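# Hand the bar over to the other gripper

## Task

Move the bar into the other gripper without setting it down anywhere along the way. At the end only that receiving gripper may hold it, and its grip must be on the bar's red end.

## Robot and tools

Robot: two arms, left_arm and right_arm, each with a two-finger gripper. In the scene frame the origin sits level with the table top, midway between the nominal bases. +z is up, +x points out over the table, and left_arm is on the +y side (these names do not match image sides). Calibrated bases: left_arm (+0.064, +0.390, 0) m, right_arm (-0.068, -0.446, 0) m. A camera stand stands behind the arms. Anything that falls off the table, or is left off it, fails the task.

Gripper frame: the fingers point along the gripper's +z and open and close along its y. end_effector_position is the point between the pads when they are closed. Fingertips reach about 19 mm past it when closed and 6 mm when fully open. A block sticks out about 10 cm toward the gripper's +x and turns with it.

execute_actions(actions, cameras): actions is a list of actions. Each action is up to 15 rows, one per 1/30 s step. A short action repeats its last row until 15 steps are done. Every row holds 18 numbers in [-1, 1], covering both arms even when only one moves: left dx, dy, dz, rx, ry, rz, gripper position, force_limit, speed, then the same nine for the right arm.
- dx to rz are offsets, not poses. They are measured along the Hand target's own axes, from the Hand target at the start of that action. Each row counts from that start, not from the row before it.
- 1.0 equals 0.6 m or 180 degrees. rx, ry, rz form one rotation vector.
- Sending the same offset again moves the arm further, because the start point has moved.
- Six zeros re-command the current Hand target.
- Pictures come back only when actions is empty or cameras names them.

Gripper numbers are absolute settings, not offsets:
- position: +1 is fully open (85 mm). The pads meet near -0.8. -1 closes until something blocks the fingers.
- force_limit and speed both start at +1. Speed sets the closing rate: about 20, 85 and 150 mm/s at -1, 0 and +1.
- A slow close at force_limit -1 gives about 30 N per pad; at +1, about 100 N. A fast close from a centimetre or more wider than the object gives roughly 120 to 245 N.
- To keep a gripper as it is, resend its previous three numbers. A 0 there is a real command.
- A new force_limit or speed only acts after the position changes by 0.01 or more.

move(target, speed, blend, stop_force, zero, blocking, cameras): straight-line paths toward a target. target is one 18-number row as above, or a list of up to 15 such rows. Every row's offsets count from the same starting Hand targets.
- speed is in m/s, 0.002 to 3.6, default 0.25. Turning is capped at twice that value in rad/s.
- blend is in metres and rounds corners in a list. The default 0 stops at each target.
- stop_force is in N, 3 to 120, one value for both arms. An arm's path ends when it feels that much push against its motion. Leave it out when backing away from a contact, and don't rely on it while the gripper is rotating.
- zero (default true) re-zeroes moving arms before the move.
- blocking=false returns after 0.5 s, and cannot be used with stop_force.
- A move always runs at least 0.5 s and at most 10 s. It does not avoid obstacles or the other arm.
- Avoid paths that pass near an arm's own base, which can flip its shoulder; go around it instead.
- The result adds a 'move:' line, for example done, off_target, moving, held or fault, plus limits (paced = clipped, held = steps withheld).

wait(seconds 0 to 10): let time pass while both arms hold their commands. stop(): brake a running move; the fingers keep going. zoom_image(camera, region [x0, y0, x1, y1] in pixels, at most 504x504): a closer look at cam_low, cam_left_wrist or cam_right_wrist from the latest images. zero_wrist_force(arm): subtract the current wrist reading from later ones. finished_scene(scene): ends the scene and cannot be undone; call it only once the receiving gripper alone holds the red end. The cameras are cam_low (fixed), cam_left_wrist and cam_right_wrist, each 896x504.

Reading results:
- end_effector_position is in metres and the quaternion is wxyz, both in the scene frame.
- 'Hand target' is the last commanded pose after clipping, and later offsets start from it. The gripper may settle short of it; if so, send the missing distance as an offset.
- object_status: 0 moving; 1 blocked while opening; 2 blocked while closing, which is a grip; 3 at the commanded position or fully shut.
- position_measured is in counts: 3 is open, 78 is about 60 mm, 130 is 40 mm, 180 is 20 mm, 230 is closed.
- Wrist force and torque are given in the gripper's own axes. Joint torques are total drive output.
- 'within noise' means the arm is still.

Control notes: commanded orientation is clipped to within 32 degrees of the measured one at every step. Joints turn at most 3.14 rad/s. Motion lags commands by about 0.09 to 0.22 s, and fast moves overshoot.

Handover: grip the bar firmly with one gripper and check status 2. Bring the other gripper, open, to the red end and close it there until it also reads 2. Then open the first gripper and move it clear.

Avoid:
- Letting go of anything while it is still moving.
- Dropping the bar or setting it down.
- Fast swings of a held load.
- Pressing the arms or grippers into each other. A gripper closing on the other gripper's fingers counts as a press, and a moderate hit between arms can fail the scene.
- Driving past a firm contact. Arms are stiff, and about 150 N of force or a joint's torque limit (wrist joints 26.6 N m) stops the arm for 10 s.
- Hard grips on a part that still rests on something.
- Overheated motors. At 85 °C the arm brakes for 30 to 60 s; watch for the MOTOR HOT line at 70 °C.

The clearance check only partly prevents contact between the arms.

Each tool is called as name([rows], argument=value, ...), one row to a line, values as JSON.

## Session

execute_actions(actions=[])

Scene clock: 0.00 s.
left_arm: end_effector_position=(+0.4929, +0.3853, +0.2026) position_measured=3 object_status=3 end_effector_quat_wxyz=(+0.000, +0.005, +1.000, +0.000) | right_arm: end_effector_position=(+0.4133, -0.0598, +0.2606) position_measured=182 object_status=2 end_effector_quat_wxyz=(-0.052, +0.136, +0.989, +0.013)
Joint positions: left_arm=[-0.316 -1.723 2.042 -1.89 -1.571 -0.316] | right_arm=[4.018 -1.877 -1.387 -1.484 1.671 1.123]
Joint velocities: within noise
Joint torques (N m): no reading
Motor temperatures (°C): left_arm=[27 35 34 37 36 39] | right_arm=[27 27 26 34 36 43]
Wrist force (N): no reading
Wrist torque (N m): no reading
Wrist force, peak (N): no reading
Hand target: left_arm +0.4929, +0.3853, +0.2026; +0.000, +0.005, +1.000, +0.000 | right_arm +0.4133, -0.0598, +0.2606; -0.052, +0.136, +0.989, +0.013
Tool commands: left_gripper/position=+1.0 left_gripper/force_limit=+1.0 left_gripper/speed=+1.0 right_gripper/position=-0.568627 right_gripper/force_limit=+1.0 right_gripper/speed=-1.0

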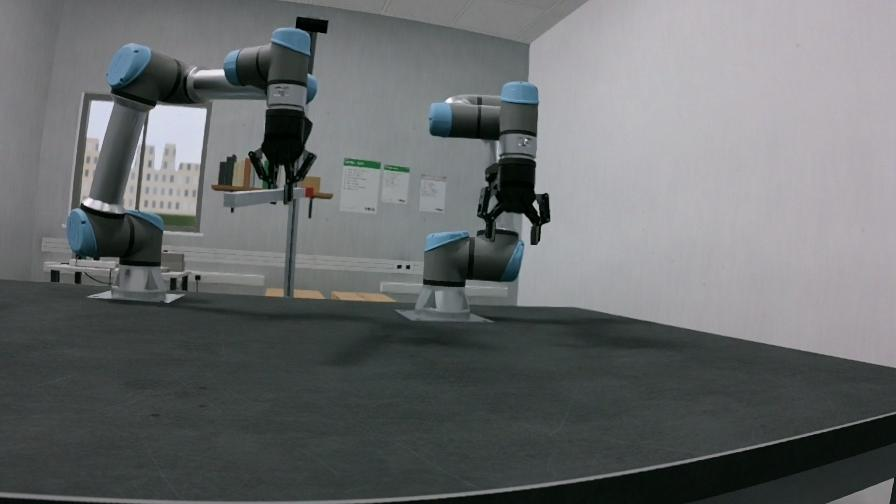

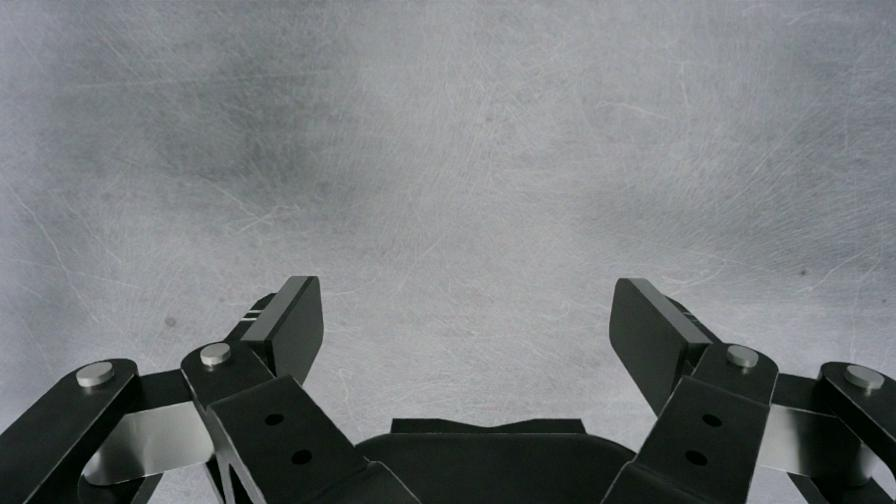

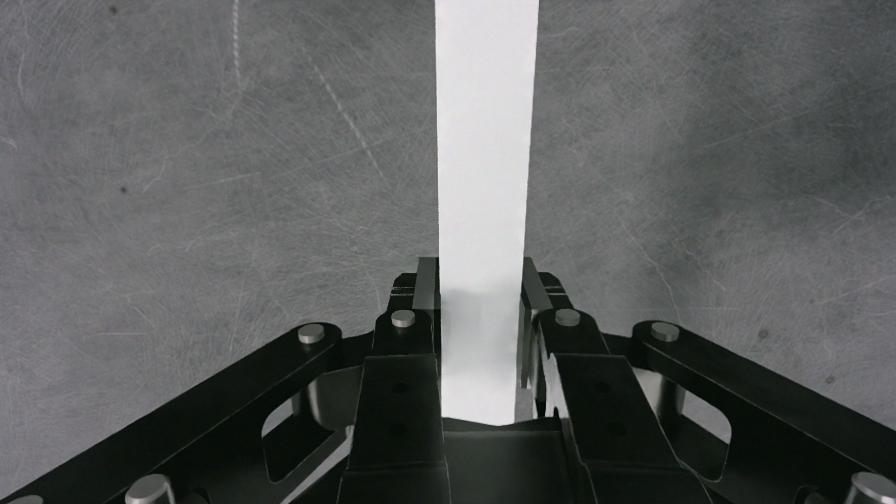

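zoom_image(camera="cam_low", region=[200, 120, 340, 220])

zoom_image(camera="cam_right_wrist", region=[330, 0, 640, 504])

Scaled by 3.600.

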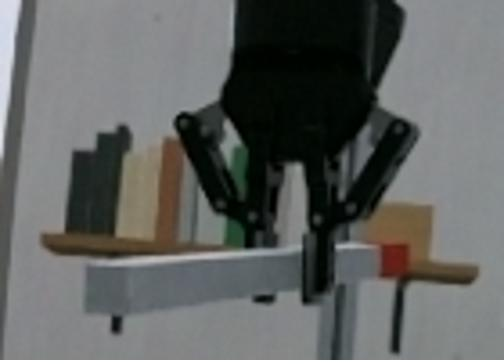

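Scaled by 1.000.

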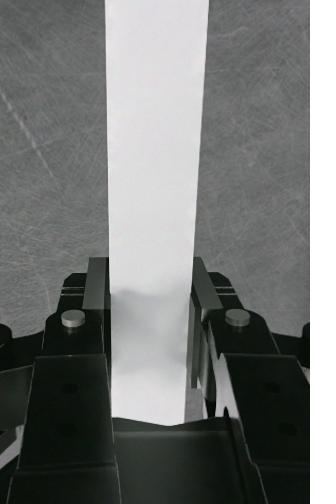

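move(target=[0.1014,-0.3594,-0.3623,0.1942,-0.1962,0.4687,1,1,1,-0.0723,-0.169,-0.0423,-0.0189,-0.0315,0.4126,-0.568627,1,-1], speed=0.3, cameras=["all"])

Scene clock: 13.40 s.
left_arm: end_effector_position=(+0.4300, +0.1703, +0.4200) position_measured=3 object_status=3 end_effector_quat_wxyz=(+0.271, +0.653, +0.654, -0.271) | right_arm: end_effector_position=(+0.4298, -0.1700, +0.2801) position_measured=182 object_status=2 end_effector_quat_wxyz=(+0.001, +0.707, +0.707, +0.000)
Joint positions: left_arm=[-0.463 -1.907 1.916 -2.008 -2.251 0.943] | right_arm=[3.909 -1.723 -1.535 -1.454 1.57 2.314]
Joint torques (N m): left_arm=[-9.25 -4.45 -36.82 -1.84 -3.39 1.67] | right_arm=[-7.42 39.17 15.13 1.56 -1.95 1.62]
Wrist force (N): left_arm=[0.0 -0.5 0.9] | right_arm=[0.4 0.1 0.5]
Wrist torque (N m): left_arm=[0.11 0.09 0.37] | right_arm=[-0.01 0.04 -0.08]
Wrist force, peak (N): left_arm=[-0.5 -0.5 1.1] | right_arm=[0.4 0.4 0.5]
Hand target: left_arm +0.4300, +0.1703, +0.4200; +0.271, +0.653, +0.653, -0.271 | right_arm +0.4298, -0.1700, +0.2801; +0.001, +0.707, +0.707, +0.000
Off the commanded pose: left_arm 0.000 m, 0 deg | right_arm 0.000 m, 0 deg.
move: done
camera_calibration:
cam_left_wrist: T_world_to_cam=[[0.999901, 0.0140122, 0.00155639, -0.423283], [0.0045474, -0.425039, 0.905164, -0.289472], [0.0133449, -0.905067, -0.42506, 0.457784], [0, 0, 0, 1]] pos_world=[0.418448, 0.297219, 0.457264]
cam_right_wrist: T_world_to_cam=[[0.999826, -0.0181787, -0.00413702, -0.426879], [-0.0154775, -0.933051, 0.359412, -0.239068], [-0.0103937, -0.359286, -0.93317, 0.338159], [0, 0, 0, 1]] pos_world=[0.426619, -0.109327, 0.399718]

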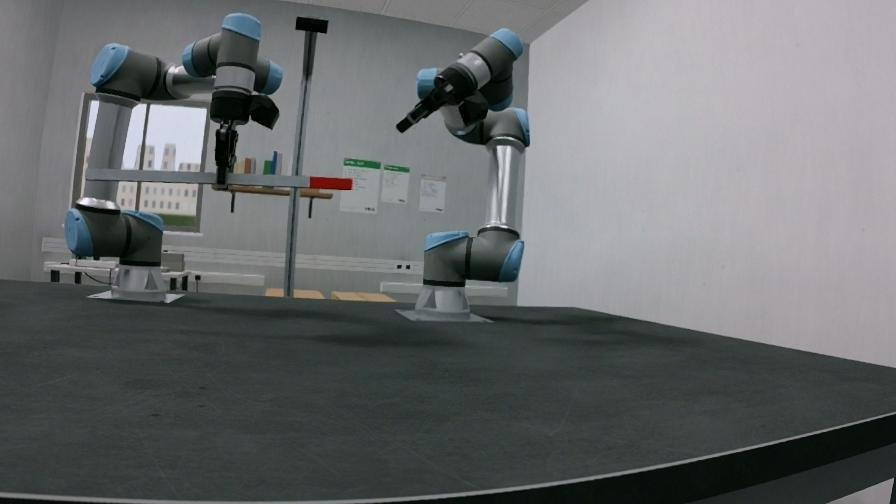

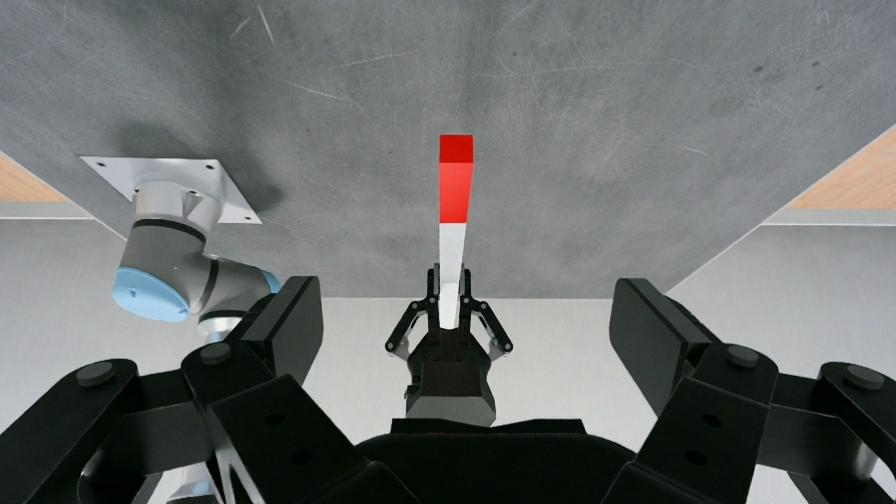

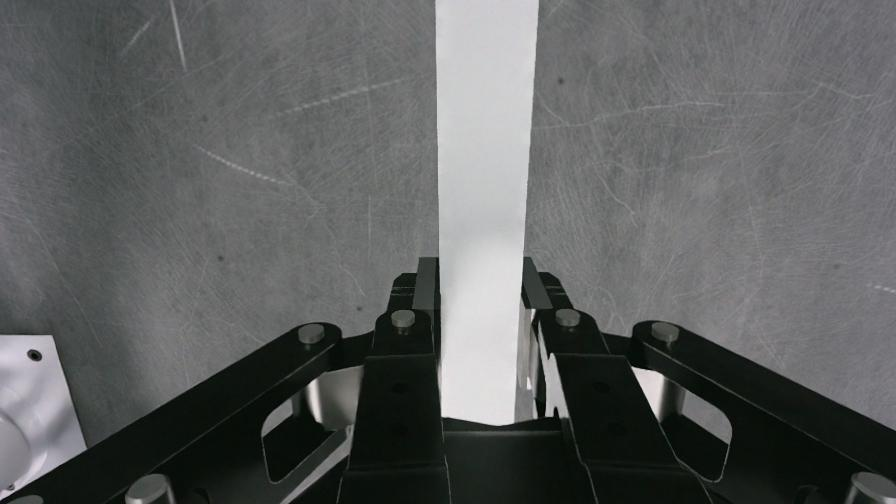

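move(target=[0.006,-0.0033,0.324,0,0,0,1,1,1,0,0,0,0,0,0,-0.568627,1,-1], speed=0.2, cameras=["cam_low","cam_left_wrist"])

zoom_image(camera="cam_left_wrist", region=[230, 150, 700, 450])

zoom_image(camera="cam_low", region=[180, 60, 440, 230])

Scene clock: 19.30 s.
left_arm: end_effector_position=(+0.4280, +0.0354, +0.2801) position_measured=3 object_status=3 end_effector_quat_wxyz=(+0.271, +0.653, +0.653, -0.271) | right_arm: end_effector_position=(+0.4298, -0.1700, +0.2801) position_measured=182 object_status=2 end_effector_quat_wxyz=(+0.001, +0.707, +0.707, +0.000)
Joint positions: left_arm=[-0.77 -1.688 2.166 -2.661 -2.098 0.62] | right_arm=[3.909 -1.723 -1.535 -1.454 1.57 2.314]
Joint torques (N m): left_arm=[-10.23 -12.19 -11.68 -5.33 1.64 -1.51] | right_arm=[-7.08 37.96 15.24 1.75 -2.02 1.78]
Wrist force (N): left_arm=[-0.2 -0.3 1.0] | right_arm=[0.4 -0.1 0.3]
Wrist torque (N m): left_arm=[0.12 0.11 0.46] | right_arm=[-0.04 0.03 -0.08]
Wrist force, peak (N): left_arm=[-0.2 -0.4 2.0] | right_arm=[0.8 0.2 0.5]
Hand target: left_arm +0.4280, +0.0353, +0.2800; +0.271, +0.653, +0.653, -0.271 | right_arm +0.4298, -0.1700, +0.2801; +0.001, +0.707, +0.707, +0.000
Off the commanded pose: left_arm 0.000 m, 0 deg | right_arm 0.000 m, 0 deg.
move: done
camera_calibration:
cam_left_wrist: T_world_to_cam=[[0.999907, 0.0135647, 0.0015701, -0.419311], [0.00434424, -0.425006, 0.90518, -0.220095], [0.0129458, -0.905089, -0.425025, 0.276408], [0, 0, 0, 1]] pos_world=[0.416649, 0.16232, 0.317364]
Images, in order (width x height): cam_low 896x504, cam_left_wrist 896x504.

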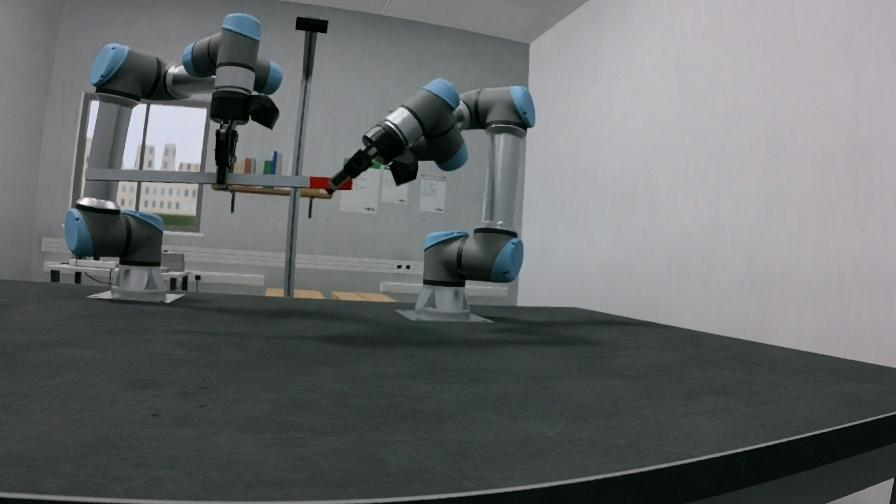

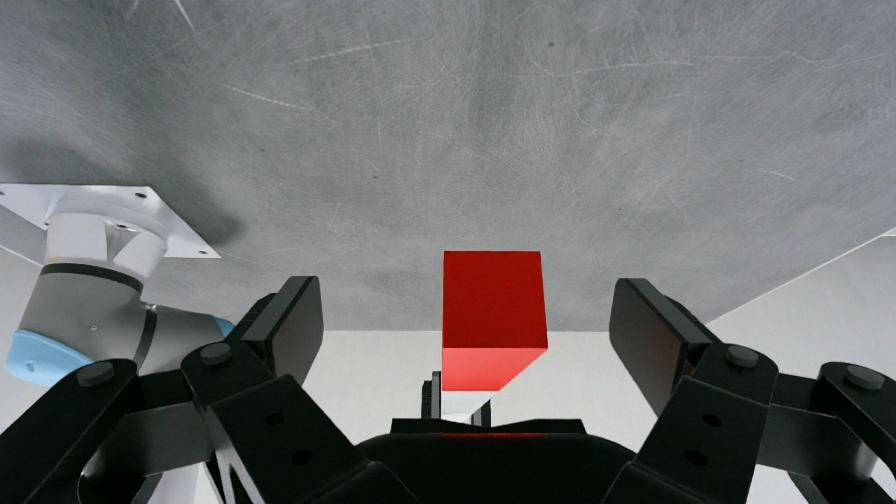

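Scaled by 1.072.

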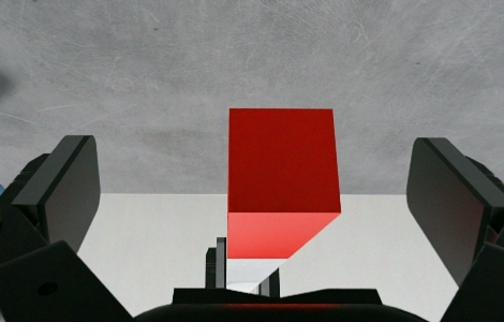

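Scaled by 1.938.

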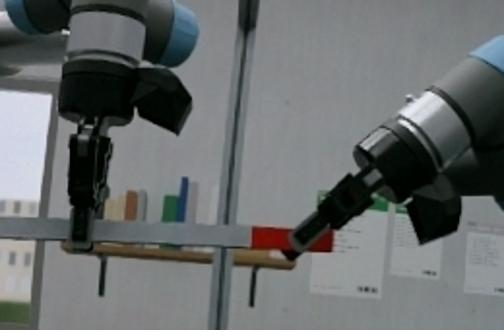

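move([
  [0,0.0067,0,0,0,0,1,1,1,0,0,0,0,0,0,-0.568627,1,-1],
  [0,0.0067,0,0,0,0,-1,1,0,0,0,0,0,0,0,-0.568627,1,-1],
], speed=0.1, cameras=["cam_low","cam_left_wrist"])

Scene clock: 24.47 s.
left_arm: end_effector_position=(+0.4320, +0.0353, +0.2800) position_measured=183 object_status=0 end_effector_quat_wxyz=(+0.271, +0.653, +0.653, -0.271) | right_arm: end_effector_position=(+0.4299, -0.1701, +0.2801) position_measured=182 object_status=2 end_effector_quat_wxyz=(+0.001, +0.707, +0.707, +0.000)
Joint positions: left_arm=[-0.763 -1.679 2.157 -2.658 -2.102 0.627] | right_arm=[3.909 -1.723 -1.535 -1.454 1.569 2.314]
Joint torques (N m): left_arm=[7.1 -12.89 -33.06 -4.43 0.09 0.37] | right_arm=[-1 37.22 16.67 2.32 2.96 0.29]
Wrist force (N): left_arm=[2.7 -6.4 -2.9] | right_arm=[-5.5 6.3 0.8]
Wrist torque (N m): left_arm=[0.57 0.02 0.78] | right_arm=[0.00 0.19 0.51]
Wrist force, peak (N): left_arm=[2.8 -6.4 -2.8] | right_arm=[-5.8 6.0 0.9]
Hand target: left_arm +0.4321, +0.0353, +0.2800; +0.271, +0.653, +0.653, -0.271 | right_arm +0.4298, -0.1700, +0.2801; +0.001, +0.707, +0.707, +0.000
Off the commanded pose: left_arm 0.000 m, 0 deg | right_arm 0.000 m, 0 deg.
move: done
camera_calibration:
cam_left_wrist: T_world_to_cam=[[0.999908, 0.0135161, 0.00143631, -0.423259], [0.00444352, -0.424922, 0.905219, -0.220132], [0.0128453, -0.905129, -0.424943, 0.276247], [0, 0, 0, 1]] pos_world=[0.42065, 0.162221, 0.317264]
Images, in order (width x height): cam_low 896x504, cam_left_wrist 896x504.

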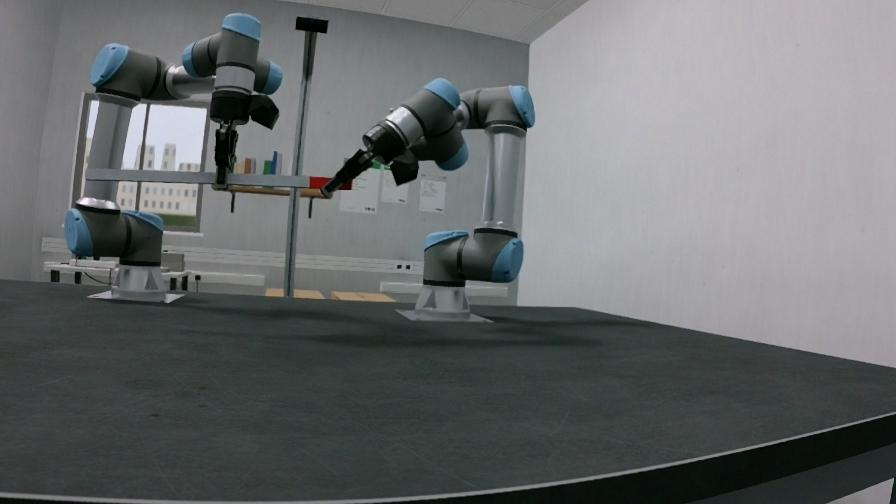

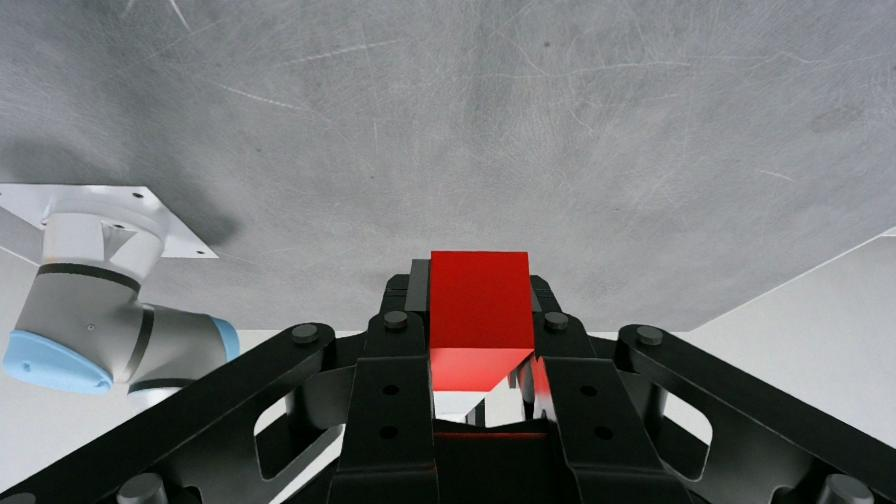

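move([
  [0,0,0,0,0,0,-1,1,0,0,0,0,0,0,0,0.3,1,-0.5],
  [0,0,0,0,0,0,-1,1,0,0,0,-0.2,0,0,0,0.3,1,-0.5],
], speed=0.2, cameras=["cam_low","cam_left_wrist"])

Scene clock: 27.43 s.
left_arm: end_effector_position=(+0.4321, +0.0353, +0.2800) position_measured=183 object_status=2 end_effector_quat_wxyz=(+0.271, +0.653, +0.653, -0.271) | right_arm: end_effector_position=(+0.4297, -0.1699, +0.4000) position_measured=91 object_status=3 end_effector_quat_wxyz=(+0.001, +0.707, +0.707, +0.000) end_effector_velocity=(+0.001, -0.001, +0.002) end_effector_angular_velocity=(+0.001, +0.000, -0.001)
Joint positions: left_arm=[-0.763 -1.679 2.157 -2.658 -2.102 0.627] | right_arm=[3.91 -1.733 -1.216 -1.763 1.57 2.315]
Joint velocities: left_arm=[within noise] | right_arm=[-0.002 -0.001 0.005 -0.003 0.001 -0.001]
Joint torques (N m): left_arm=[-1.87 -29.56 -28.41 -4.86 -4.24 -0.69] | right_arm=[-6.39 23.05 37.07 1.32 1.74 -1.55]
Wrist force (N): left_arm=[3.8 -0.5 4.7] | right_arm=[0.4 0.0 -5.1]
Wrist torque (N m): left_arm=[0.09 1.28 0.36] | right_arm=[-0.03 -0.01 -0.07]
Wrist force, peak (N): left_arm=[4.5 -7.0 -4.5] | right_arm=[-8.6 6.8 1.1]
Hand target: left_arm +0.4321, +0.0353, +0.2800; +0.271, +0.653, +0.653, -0.271 | right_arm +0.4297, -0.1699, +0.4001; +0.001, +0.707, +0.707, +0.000
Off the commanded pose: left_arm 0.000 m, 0 deg | right_arm 0.000 m, 0 deg.
move: done
camera_calibration:
cam_left_wrist: T_world_to_cam=[[0.999905, 0.0136557, 0.00161176, -0.423336], [0.00434405, -0.424923, 0.905219, -0.22018], [0.0130463, -0.905127, -0.424942, 0.276203], [0, 0, 0, 1]] pos_world=[0.420649, 0.16222, 0.317364]
Images, in order (width x height): cam_low 896x504, cam_left_wrist 896x504.

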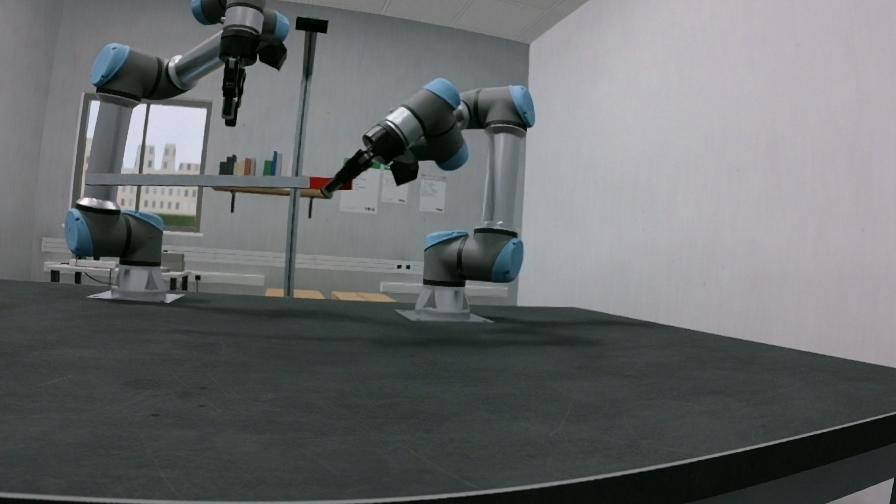

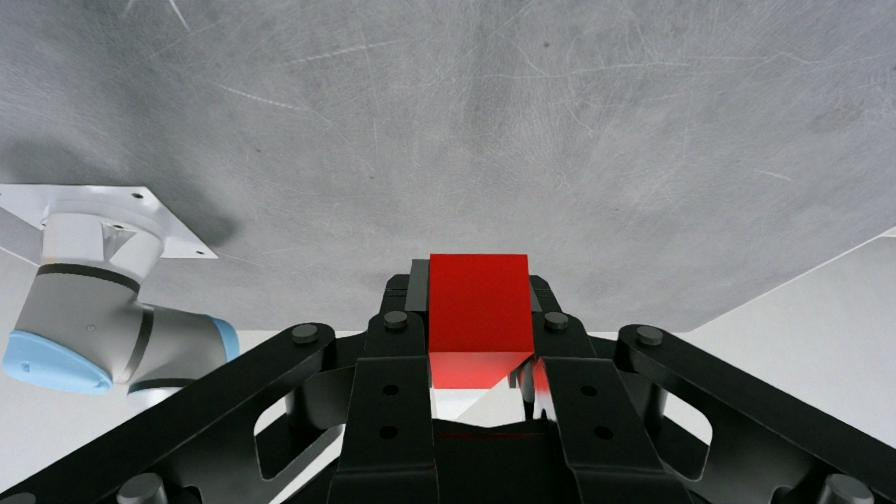

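Held firmly and level, right arm clear.

finished_scene(scene=1)

The scene is finished: the task was done.


## Next scene

The same job, from a new start.

execute_actions(actions=[])

Scene clock: 0.00 s.
left_arm: end_effector_position=(+0.4929, +0.3853, +0.2026) position_measured=3 object_status=3 end_effector_quat_wxyz=(+0.000, +0.005, +1.000, +0.000) | right_arm: end_effector_position=(+0.3766, +0.0420, +0.2778) position_measured=182 object_status=2 end_effector_quat_wxyz=(+0.029, +0.704, +0.705, +0.081)
Joint positions: left_arm=[-0.316 -1.723 2.042 -1.89 -1.571 -0.316] | right_arm=[4.242 -1.853 -1.426 -1.295 1.469 2.638]
Joint velocities: within noise
Joint torques (N m): no reading
Motor temperatures (°C): left_arm=[27 33 33 36 36 38] | right_arm=[27 27 26 33 35 41]
Wrist force (N): no reading
Wrist torque (N m): no reading
Wrist force, peak (N): no reading
Hand target: left_arm +0.4929, +0.3853, +0.2026; +0.000, +0.005, +1.000, +0.000 | right_arm +0.3766, +0.0420, +0.2778; +0.029, +0.704, +0.705, +0.081
Tool commands: left_gripper/position=+1.0 left_gripper/force_limit=+1.0 left_gripper/speed=+1.0 right_gripper/position=-0.568627 right_gripper/force_limit=+1.0 right_gripper/speed=-1.0
camera_calibration:
cam_right_wrist: T_world_to_cam=[[0.98866, -0.0216814, 0.1486, -0.407911], [-0.0636027, -0.956846, 0.283551, -0.00111384], [0.136039, -0.289787, -0.947374, 0.357462], [0, 0, 0, 1]] pos_world=[0.354585, 0.0936781, 0.399582]

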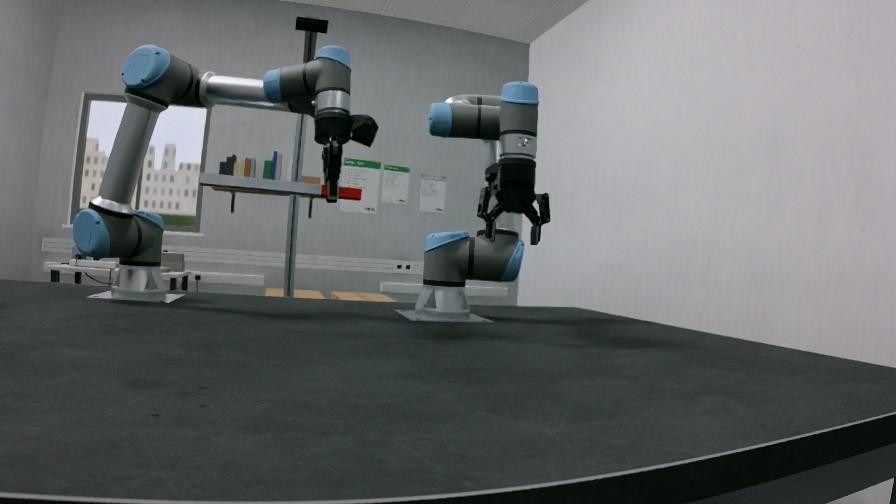

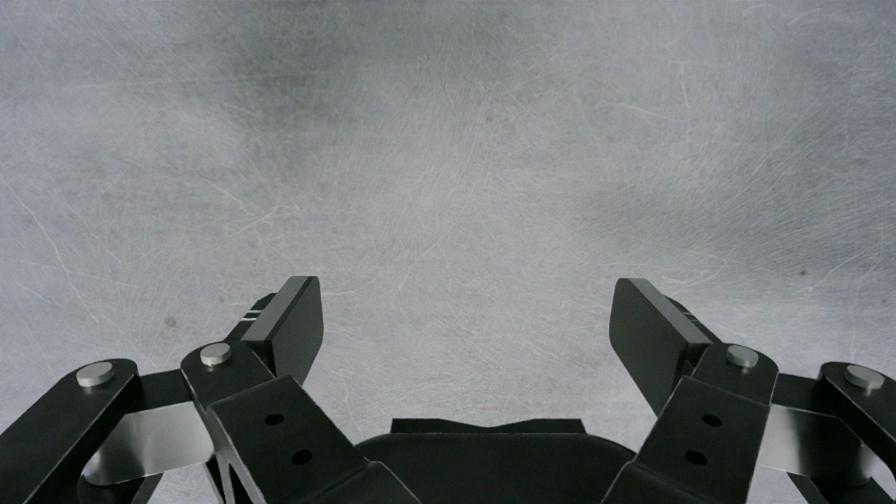

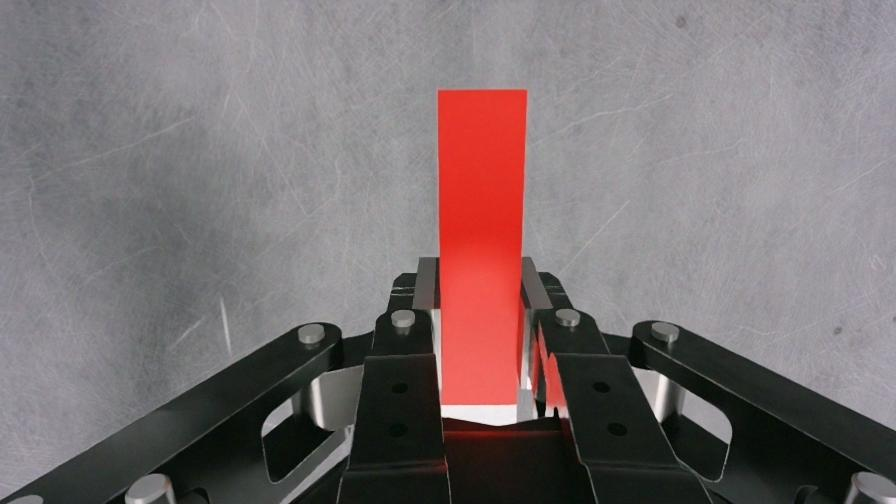

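move(target=[0.1007,-0.426,-0.1283,0.4426,-0.4471,0.3396,1,1,1,-0.2303,0.1025,-0.0892,0.0496,-0.0235,0.0004,-0.568627,1,-1], speed=0.35, cameras=["all"])

Scene clock: 7.83 s.
left_arm: end_effector_position=(+0.4465, +0.2107, +0.2536) position_measured=3 object_status=3 end_effector_quat_wxyz=(+0.415, +0.345, +0.727, -0.424) | right_arm: end_effector_position=(+0.4182, -0.0686, +0.3185) position_measured=182 object_status=2 end_effector_quat_wxyz=(+0.007, +0.707, +0.707, +0.018)
Joint positions: left_arm=[-0.264 -1.475 2.544 -3.714 -2.475 0.05] | right_arm=[4.052 -1.807 -1.344 -1.528 1.554 2.455]
Joint torques (N m): left_arm=[8.89 -27.84 -21.47 -1.29 1.56 1.46] | right_arm=[-7.28 34.24 36.87 1.2 1.82 -2.1]
Wrist force (N): left_arm=[-0.4 -0.6 0.8] | right_arm=[-0.4 -0.2 0.0]
Wrist torque (N m): left_arm=[0.35 0.31 0.58] | right_arm=[-0.02 0.10 0.11]
Wrist force, peak (N): left_arm=[2.8 0.3 3.2] | right_arm=[0.5 -0.3 0.6]
Hand target: left_arm +0.4465, +0.2107, +0.2536; +0.415, +0.345, +0.727, -0.424 (not the last commanded pose) | right_arm +0.4182, -0.0686, +0.3185; +0.007, +0.707, +0.707, +0.018 (not the last commanded pose)
Off the commanded pose: left_arm 0.086 m, 42 deg | right_arm 0.035 m, 2 deg.
move: held (left_arm; a check stopped the path), off_target (right_arm; braked when a check withheld steps of left_arm); limits=held
pose unreachable (left arm): on one or more control steps of this call, first in action 0 (counted from 0), this arm could not follow its commanded pose, so it was not sent that pose on those steps. It may still have moved: this result reports where it is.
cause: moving toward the commanded pose would bring two parts of the arm too close to each other (its gripper and another part of the arm, with joints 4 (wrist 1) to 6 (wrist 3) between them, 9 mm apart when it was first held).
camera_calibration:
cam_left_wrist: T_world_to_cam=[[0.847622, 0.411897, -0.334481, -0.370779], [0.290047, 0.168174, 0.94212, -0.383651], [0.444307, -0.895577, 0.0230789, 0.115317], [0, 0, 0, 1]] pos_world=[0.374321, 0.320518, 0.234766]
cam_right_wrist: T_world_to_cam=[[0.999427, -0.0176044, 0.0289259, -0.423523], [-0.0264796, -0.938751, 0.343577, -0.149179], [0.0211057, -0.344146, -0.938679, 0.399864], [0, 0, 0, 1]] pos_world=[0.41089, -0.00988633, 0.438849]

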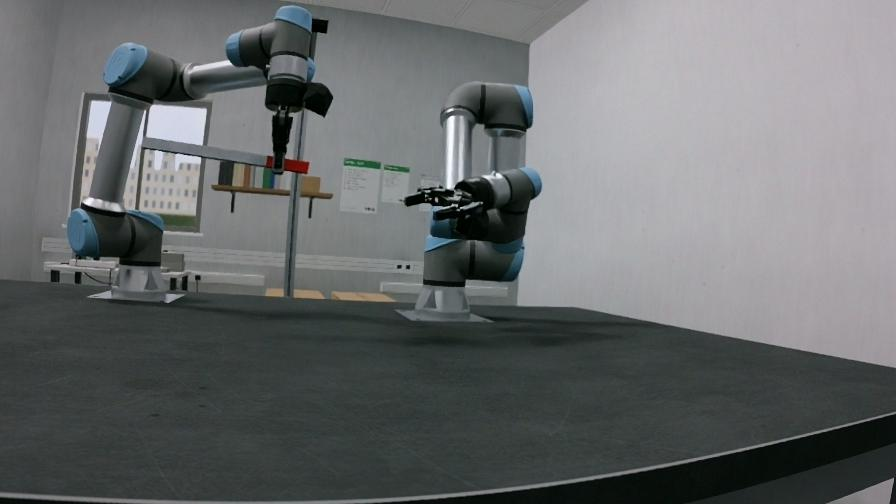

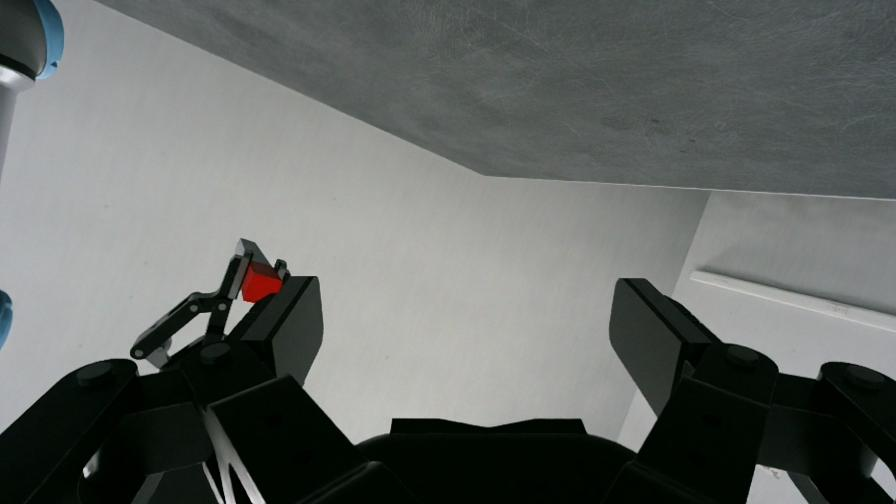

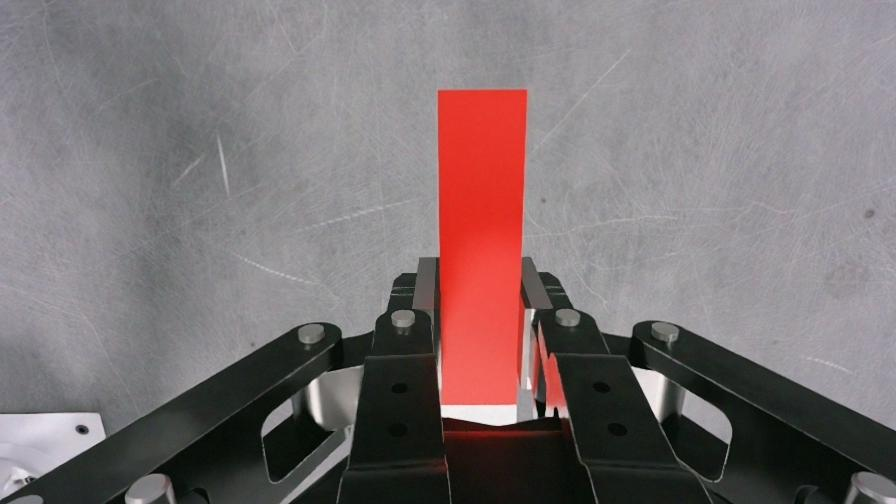

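move(target=[-0.4837,-0.3173,0.1343,0.0636,0.1684,0.1644,1,1,1,-0.083,0.0257,-0.1698,0.0108,0.2173,0.0039,-0.568627,1,-1], speed=0.3, cameras=["all"])

Scene clock: 13.60 s.
left_arm: end_effector_position=(+0.4299, +0.0182, +0.5529) position_measured=3 object_status=3 end_effector_quat_wxyz=(+0.271, +0.653, +0.653, -0.271) | right_arm: end_effector_position=(+0.4301, -0.1200, +0.4201) position_measured=182 object_status=2 end_effector_quat_wxyz=(-0.242, +0.665, +0.664, +0.241)
Joint positions: left_arm=[-0.797 -1.74 1.496 -1.954 -2.082 0.595] | right_arm=[3.736 -1.627 -1.542 -1.119 2.144 2.267]
Joint torques (N m): left_arm=[-7.75 -11.7 -36.52 -1.97 1.49 1.46] | right_arm=[-7.35 33.55 13.76 5.6 2.97 -2.16]
Wrist force (N): left_arm=[-0.2 -0.5 0.4] | right_arm=[0.1 -0.6 -0.3]
Wrist torque (N m): left_arm=[0.09 0.10 0.33] | right_arm=[-0.06 0.12 0.16]
Wrist force, peak (N): left_arm=[-1.8 -0.6 0.4] | right_arm=[-0.5 -0.6 -0.9]
Hand target: left_arm +0.4299, +0.0182, +0.5530; +0.271, +0.653, +0.653, -0.271 | right_arm +0.4301, -0.1200, +0.4201; -0.242, +0.665, +0.664, +0.241
Off the commanded pose: left_arm 0.000 m, 0 deg | right_arm 0.000 m, 0 deg.
move: done
camera_calibration:
cam_left_wrist: T_world_to_cam=[[0.999917, 0.0127296, 0.00194597, -0.421513], [0.00363697, -0.424125, 0.905596, -0.474418], [0.0123532, -0.905514, -0.424137, 0.37655], [0, 0, 0, 1]] pos_world=[0.418552, 0.145124, 0.59016]
cam_right_wrist: T_world_to_cam=[[0.999817, -0.0099944, -0.0163249, -0.419564], [-0.0147605, -0.945558, -0.325119, 0.0430189], [-0.0121868, 0.3253, -0.945532, 0.574753], [0, 0, 0, 1]] pos_world=[0.427127, -0.150484, 0.550584]

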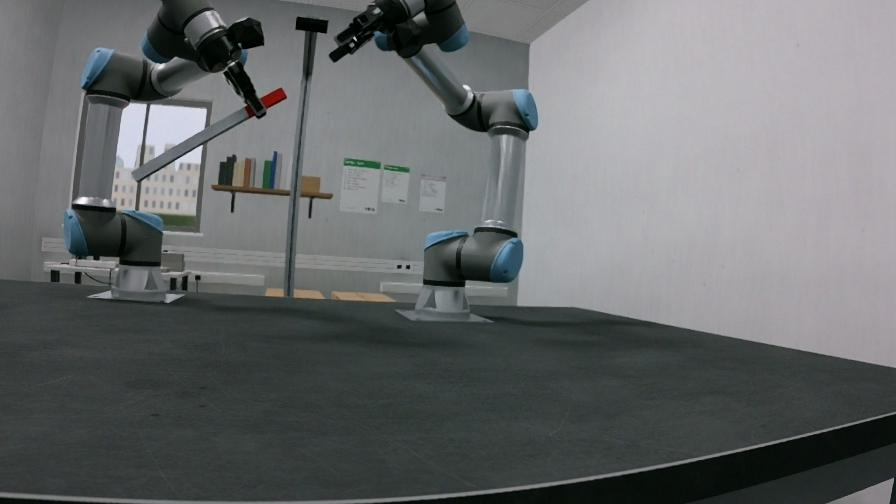

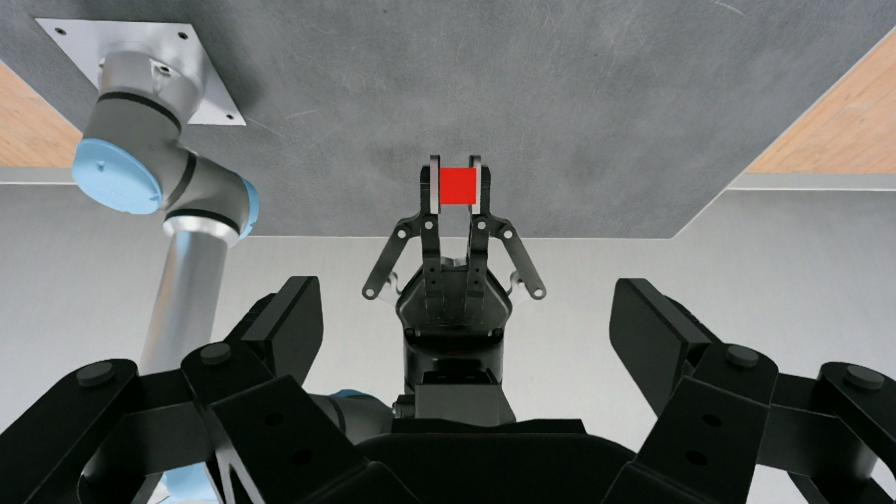

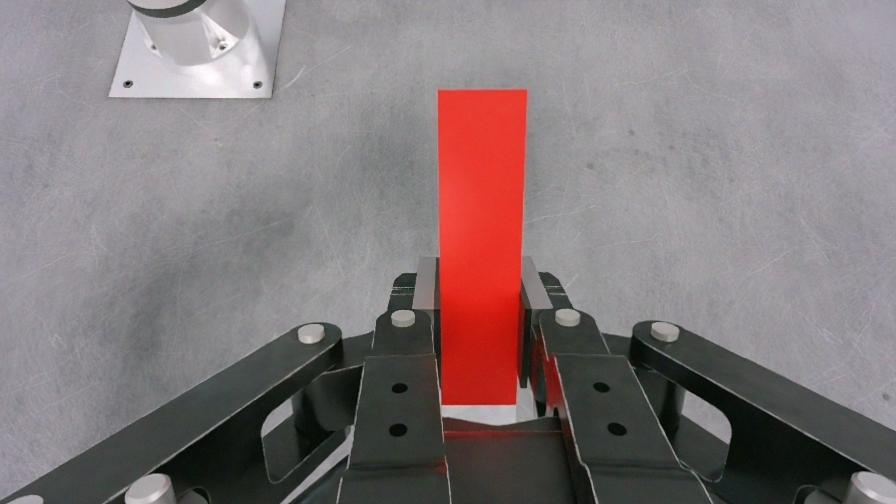

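move([
  [0.0087,0.001,0.2553,0,0,0,1,1,1,0,0,0,0,0,0,-0.568627,1,-1],
  [0.0087,0.001,0.2553,0,0,0,-1,1,0,0,0,0,0,0,0,-0.568627,1,-1],
], speed=0.15, cameras=["all"])

zoom_image(camera="cam_low", region=[190, 20, 340, 140])

Scene clock: 20.50 s.
left_arm: end_effector_position=(+0.4305, -0.0865, +0.4411) position_measured=183 object_status=0 end_effector_quat_wxyz=(+0.271, +0.653, +0.653, -0.271) | right_arm: end_effector_position=(+0.4301, -0.1200, +0.4200) position_measured=182 object_status=2 end_effector_quat_wxyz=(-0.242, +0.665, +0.664, +0.241)
Joint positions: left_arm=[-0.954 -1.612 1.683 -2.33 -1.986 0.457] | right_arm=[3.736 -1.627 -1.543 -1.119 2.144 2.267]
Joint torques (N m): left_arm=[-8.53 -19.58 -16.16 -2.9 -3.1 -0.95] | right_arm=[-5.82 31.16 20.38 5.51 2.19 -1.16]
Wrist force (N): left_arm=[1.4 6.8 -6.6] | right_arm=[-10.6 -7.8 -0.4]
Wrist torque (N m): left_arm=[0.15 0.10 0.30] | right_arm=[-0.18 0.53 -0.20]
Wrist force, peak (N): left_arm=[1.3 7.0 -6.7] | right_arm=[-11.0 -8.0 -0.2]
Hand target: left_arm +0.4305, -0.0865, +0.4411; +0.271, +0.653, +0.653, -0.271 | right_arm +0.4301, -0.1200, +0.4201; -0.242, +0.665, +0.664, +0.241
Off the commanded pose: left_arm 0.000 m, 0 deg | right_arm 0.000 m, 0 deg.
move: done
camera_calibration:
cam_left_wrist: T_world_to_cam=[[0.999916, 0.0127787, 0.00208128, -0.420628], [0.00353807, -0.424329, 0.905501, -0.417395], [0.0124543, -0.905418, -0.424338, 0.234324], [0, 0, 0, 1]] pos_world=[0.419152, 0.0404236, 0.47826]
cam_right_wrist: T_world_to_cam=[[0.999817, -0.00999379, -0.0163247, -0.419564], [-0.0147599, -0.945558, -0.325119, 0.0430187], [-0.0121868, 0.3253, -0.945532, 0.574753], [0, 0, 0, 1]] pos_world=[0.427127, -0.150484, 0.550584]

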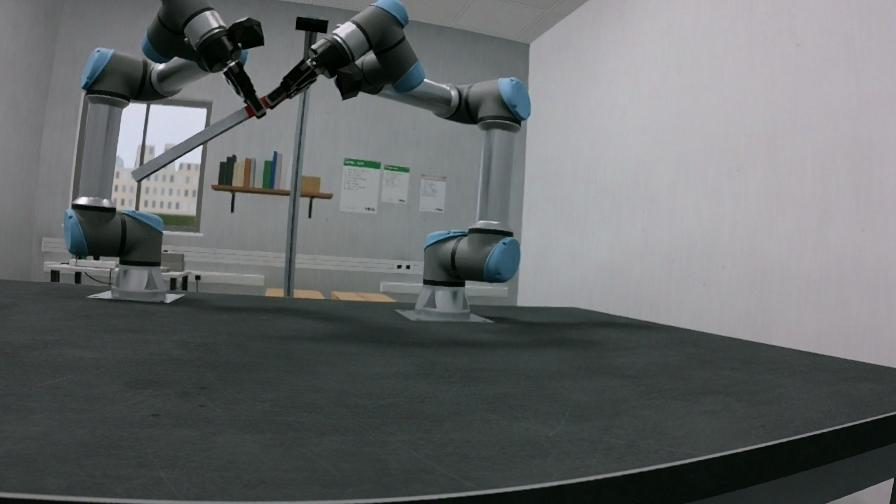

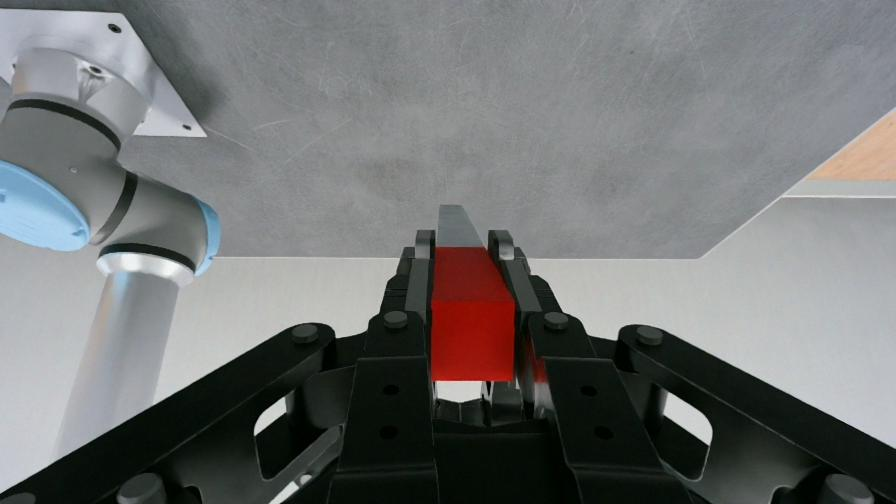

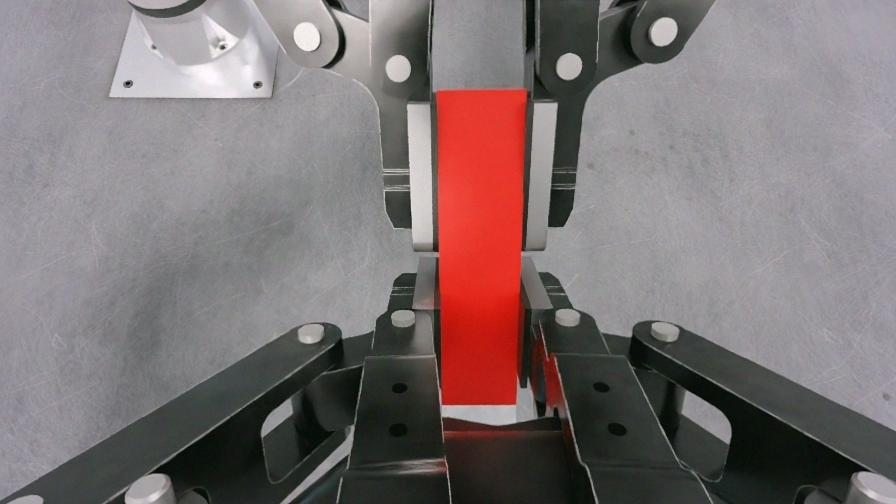

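Scaled by 3.360.

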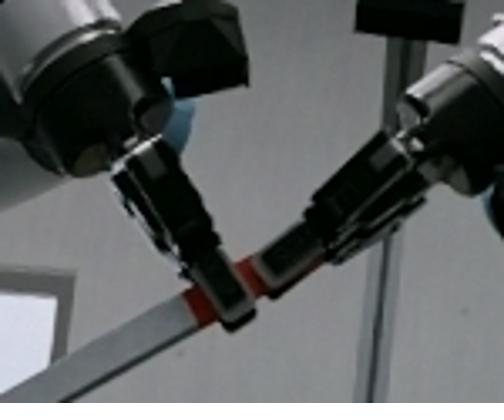

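move([
  [0,0,0,0,0,0,-1,1,0,0,0,0,0,0,0,0.0,1,-0.5],
  [0,0,0,0,0,0,-1,1,0,0,0,-0.2,0,0,0,0.0,1,-0.5],
], speed=0.2, cameras=["cam_low","cam_left_wrist"])

Scene clock: 23.17 s.
left_arm: end_effector_position=(+0.4305, -0.0865, +0.4410) position_measured=183 object_status=2 end_effector_quat_wxyz=(+0.271, +0.653, +0.653, -0.271) | right_arm: end_effector_position=(+0.4303, -0.1971, +0.5119) position_measured=129 object_status=3 end_effector_quat_wxyz=(-0.242, +0.665, +0.664, +0.242)
Joint positions: left_arm=[-0.954 -1.612 1.683 -2.33 -1.986 0.457] | right_arm=[3.6 -1.598 -1.316 -1.461 2.194 2.114]
Joint torques (N m): left_arm=[6.27 -30.98 -30.92 -5.61 0.74 0.32] | right_arm=[-7.5 19.65 36.07 1.59 2.94 -1.91]
Wrist force (N): left_arm=[0.6 -0.5 1.4] | right_arm=[0.7 -0.5 -0.9]
Wrist torque (N m): left_arm=[0.07 0.23 0.44] | right_arm=[-0.05 0.02 0.15]
Wrist force, peak (N): left_arm=[0.4 6.8 -7.2] | right_arm=[-10.7 -8.0 0.1]
Hand target: left_arm +0.4305, -0.0865, +0.4411; +0.271, +0.653, +0.653, -0.271 | right_arm +0.4303, -0.1971, +0.5120; -0.242, +0.665, +0.664, +0.241
Off the commanded pose: left_arm 0.000 m, 0 deg | right_arm 0.000 m, 0 deg.
move: done
camera_calibration:
cam_left_wrist: T_world_to_cam=[[0.999918, 0.0126383, 0.0019073, -0.42054], [0.00363602, -0.424328, 0.905501, -0.417479], [0.0122533, -0.90542, -0.424339, 0.234319], [0, 0, 0, 1]] pos_world=[0.419152, 0.0403241, 0.478261]
Images, in order (width x height): cam_low 896x504, cam_left_wrist 896x504.

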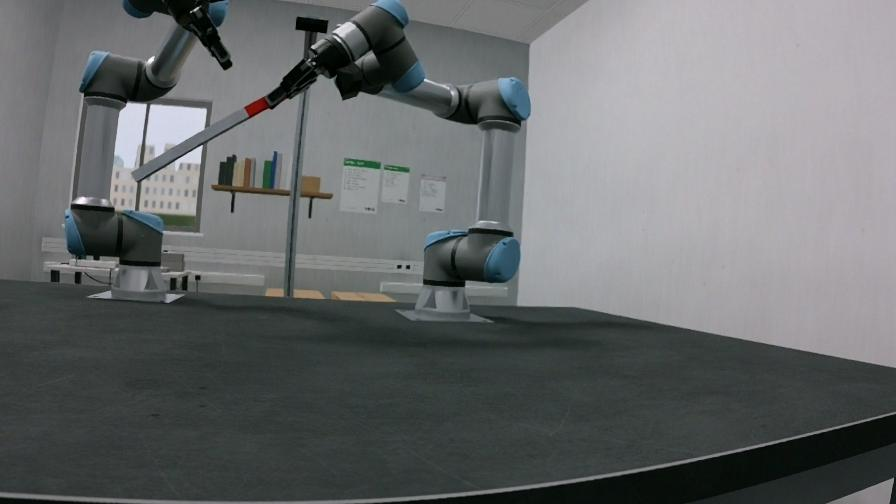

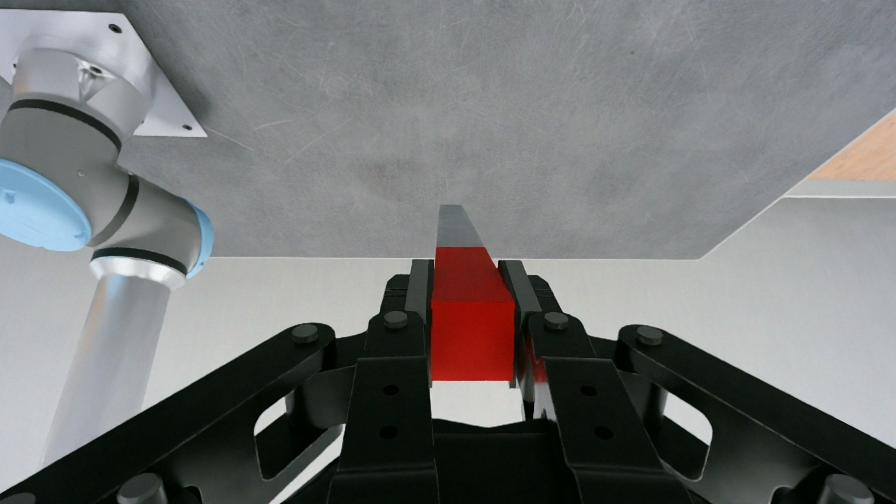

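finished_scene(scene=2)

The scene is finished: the task was done.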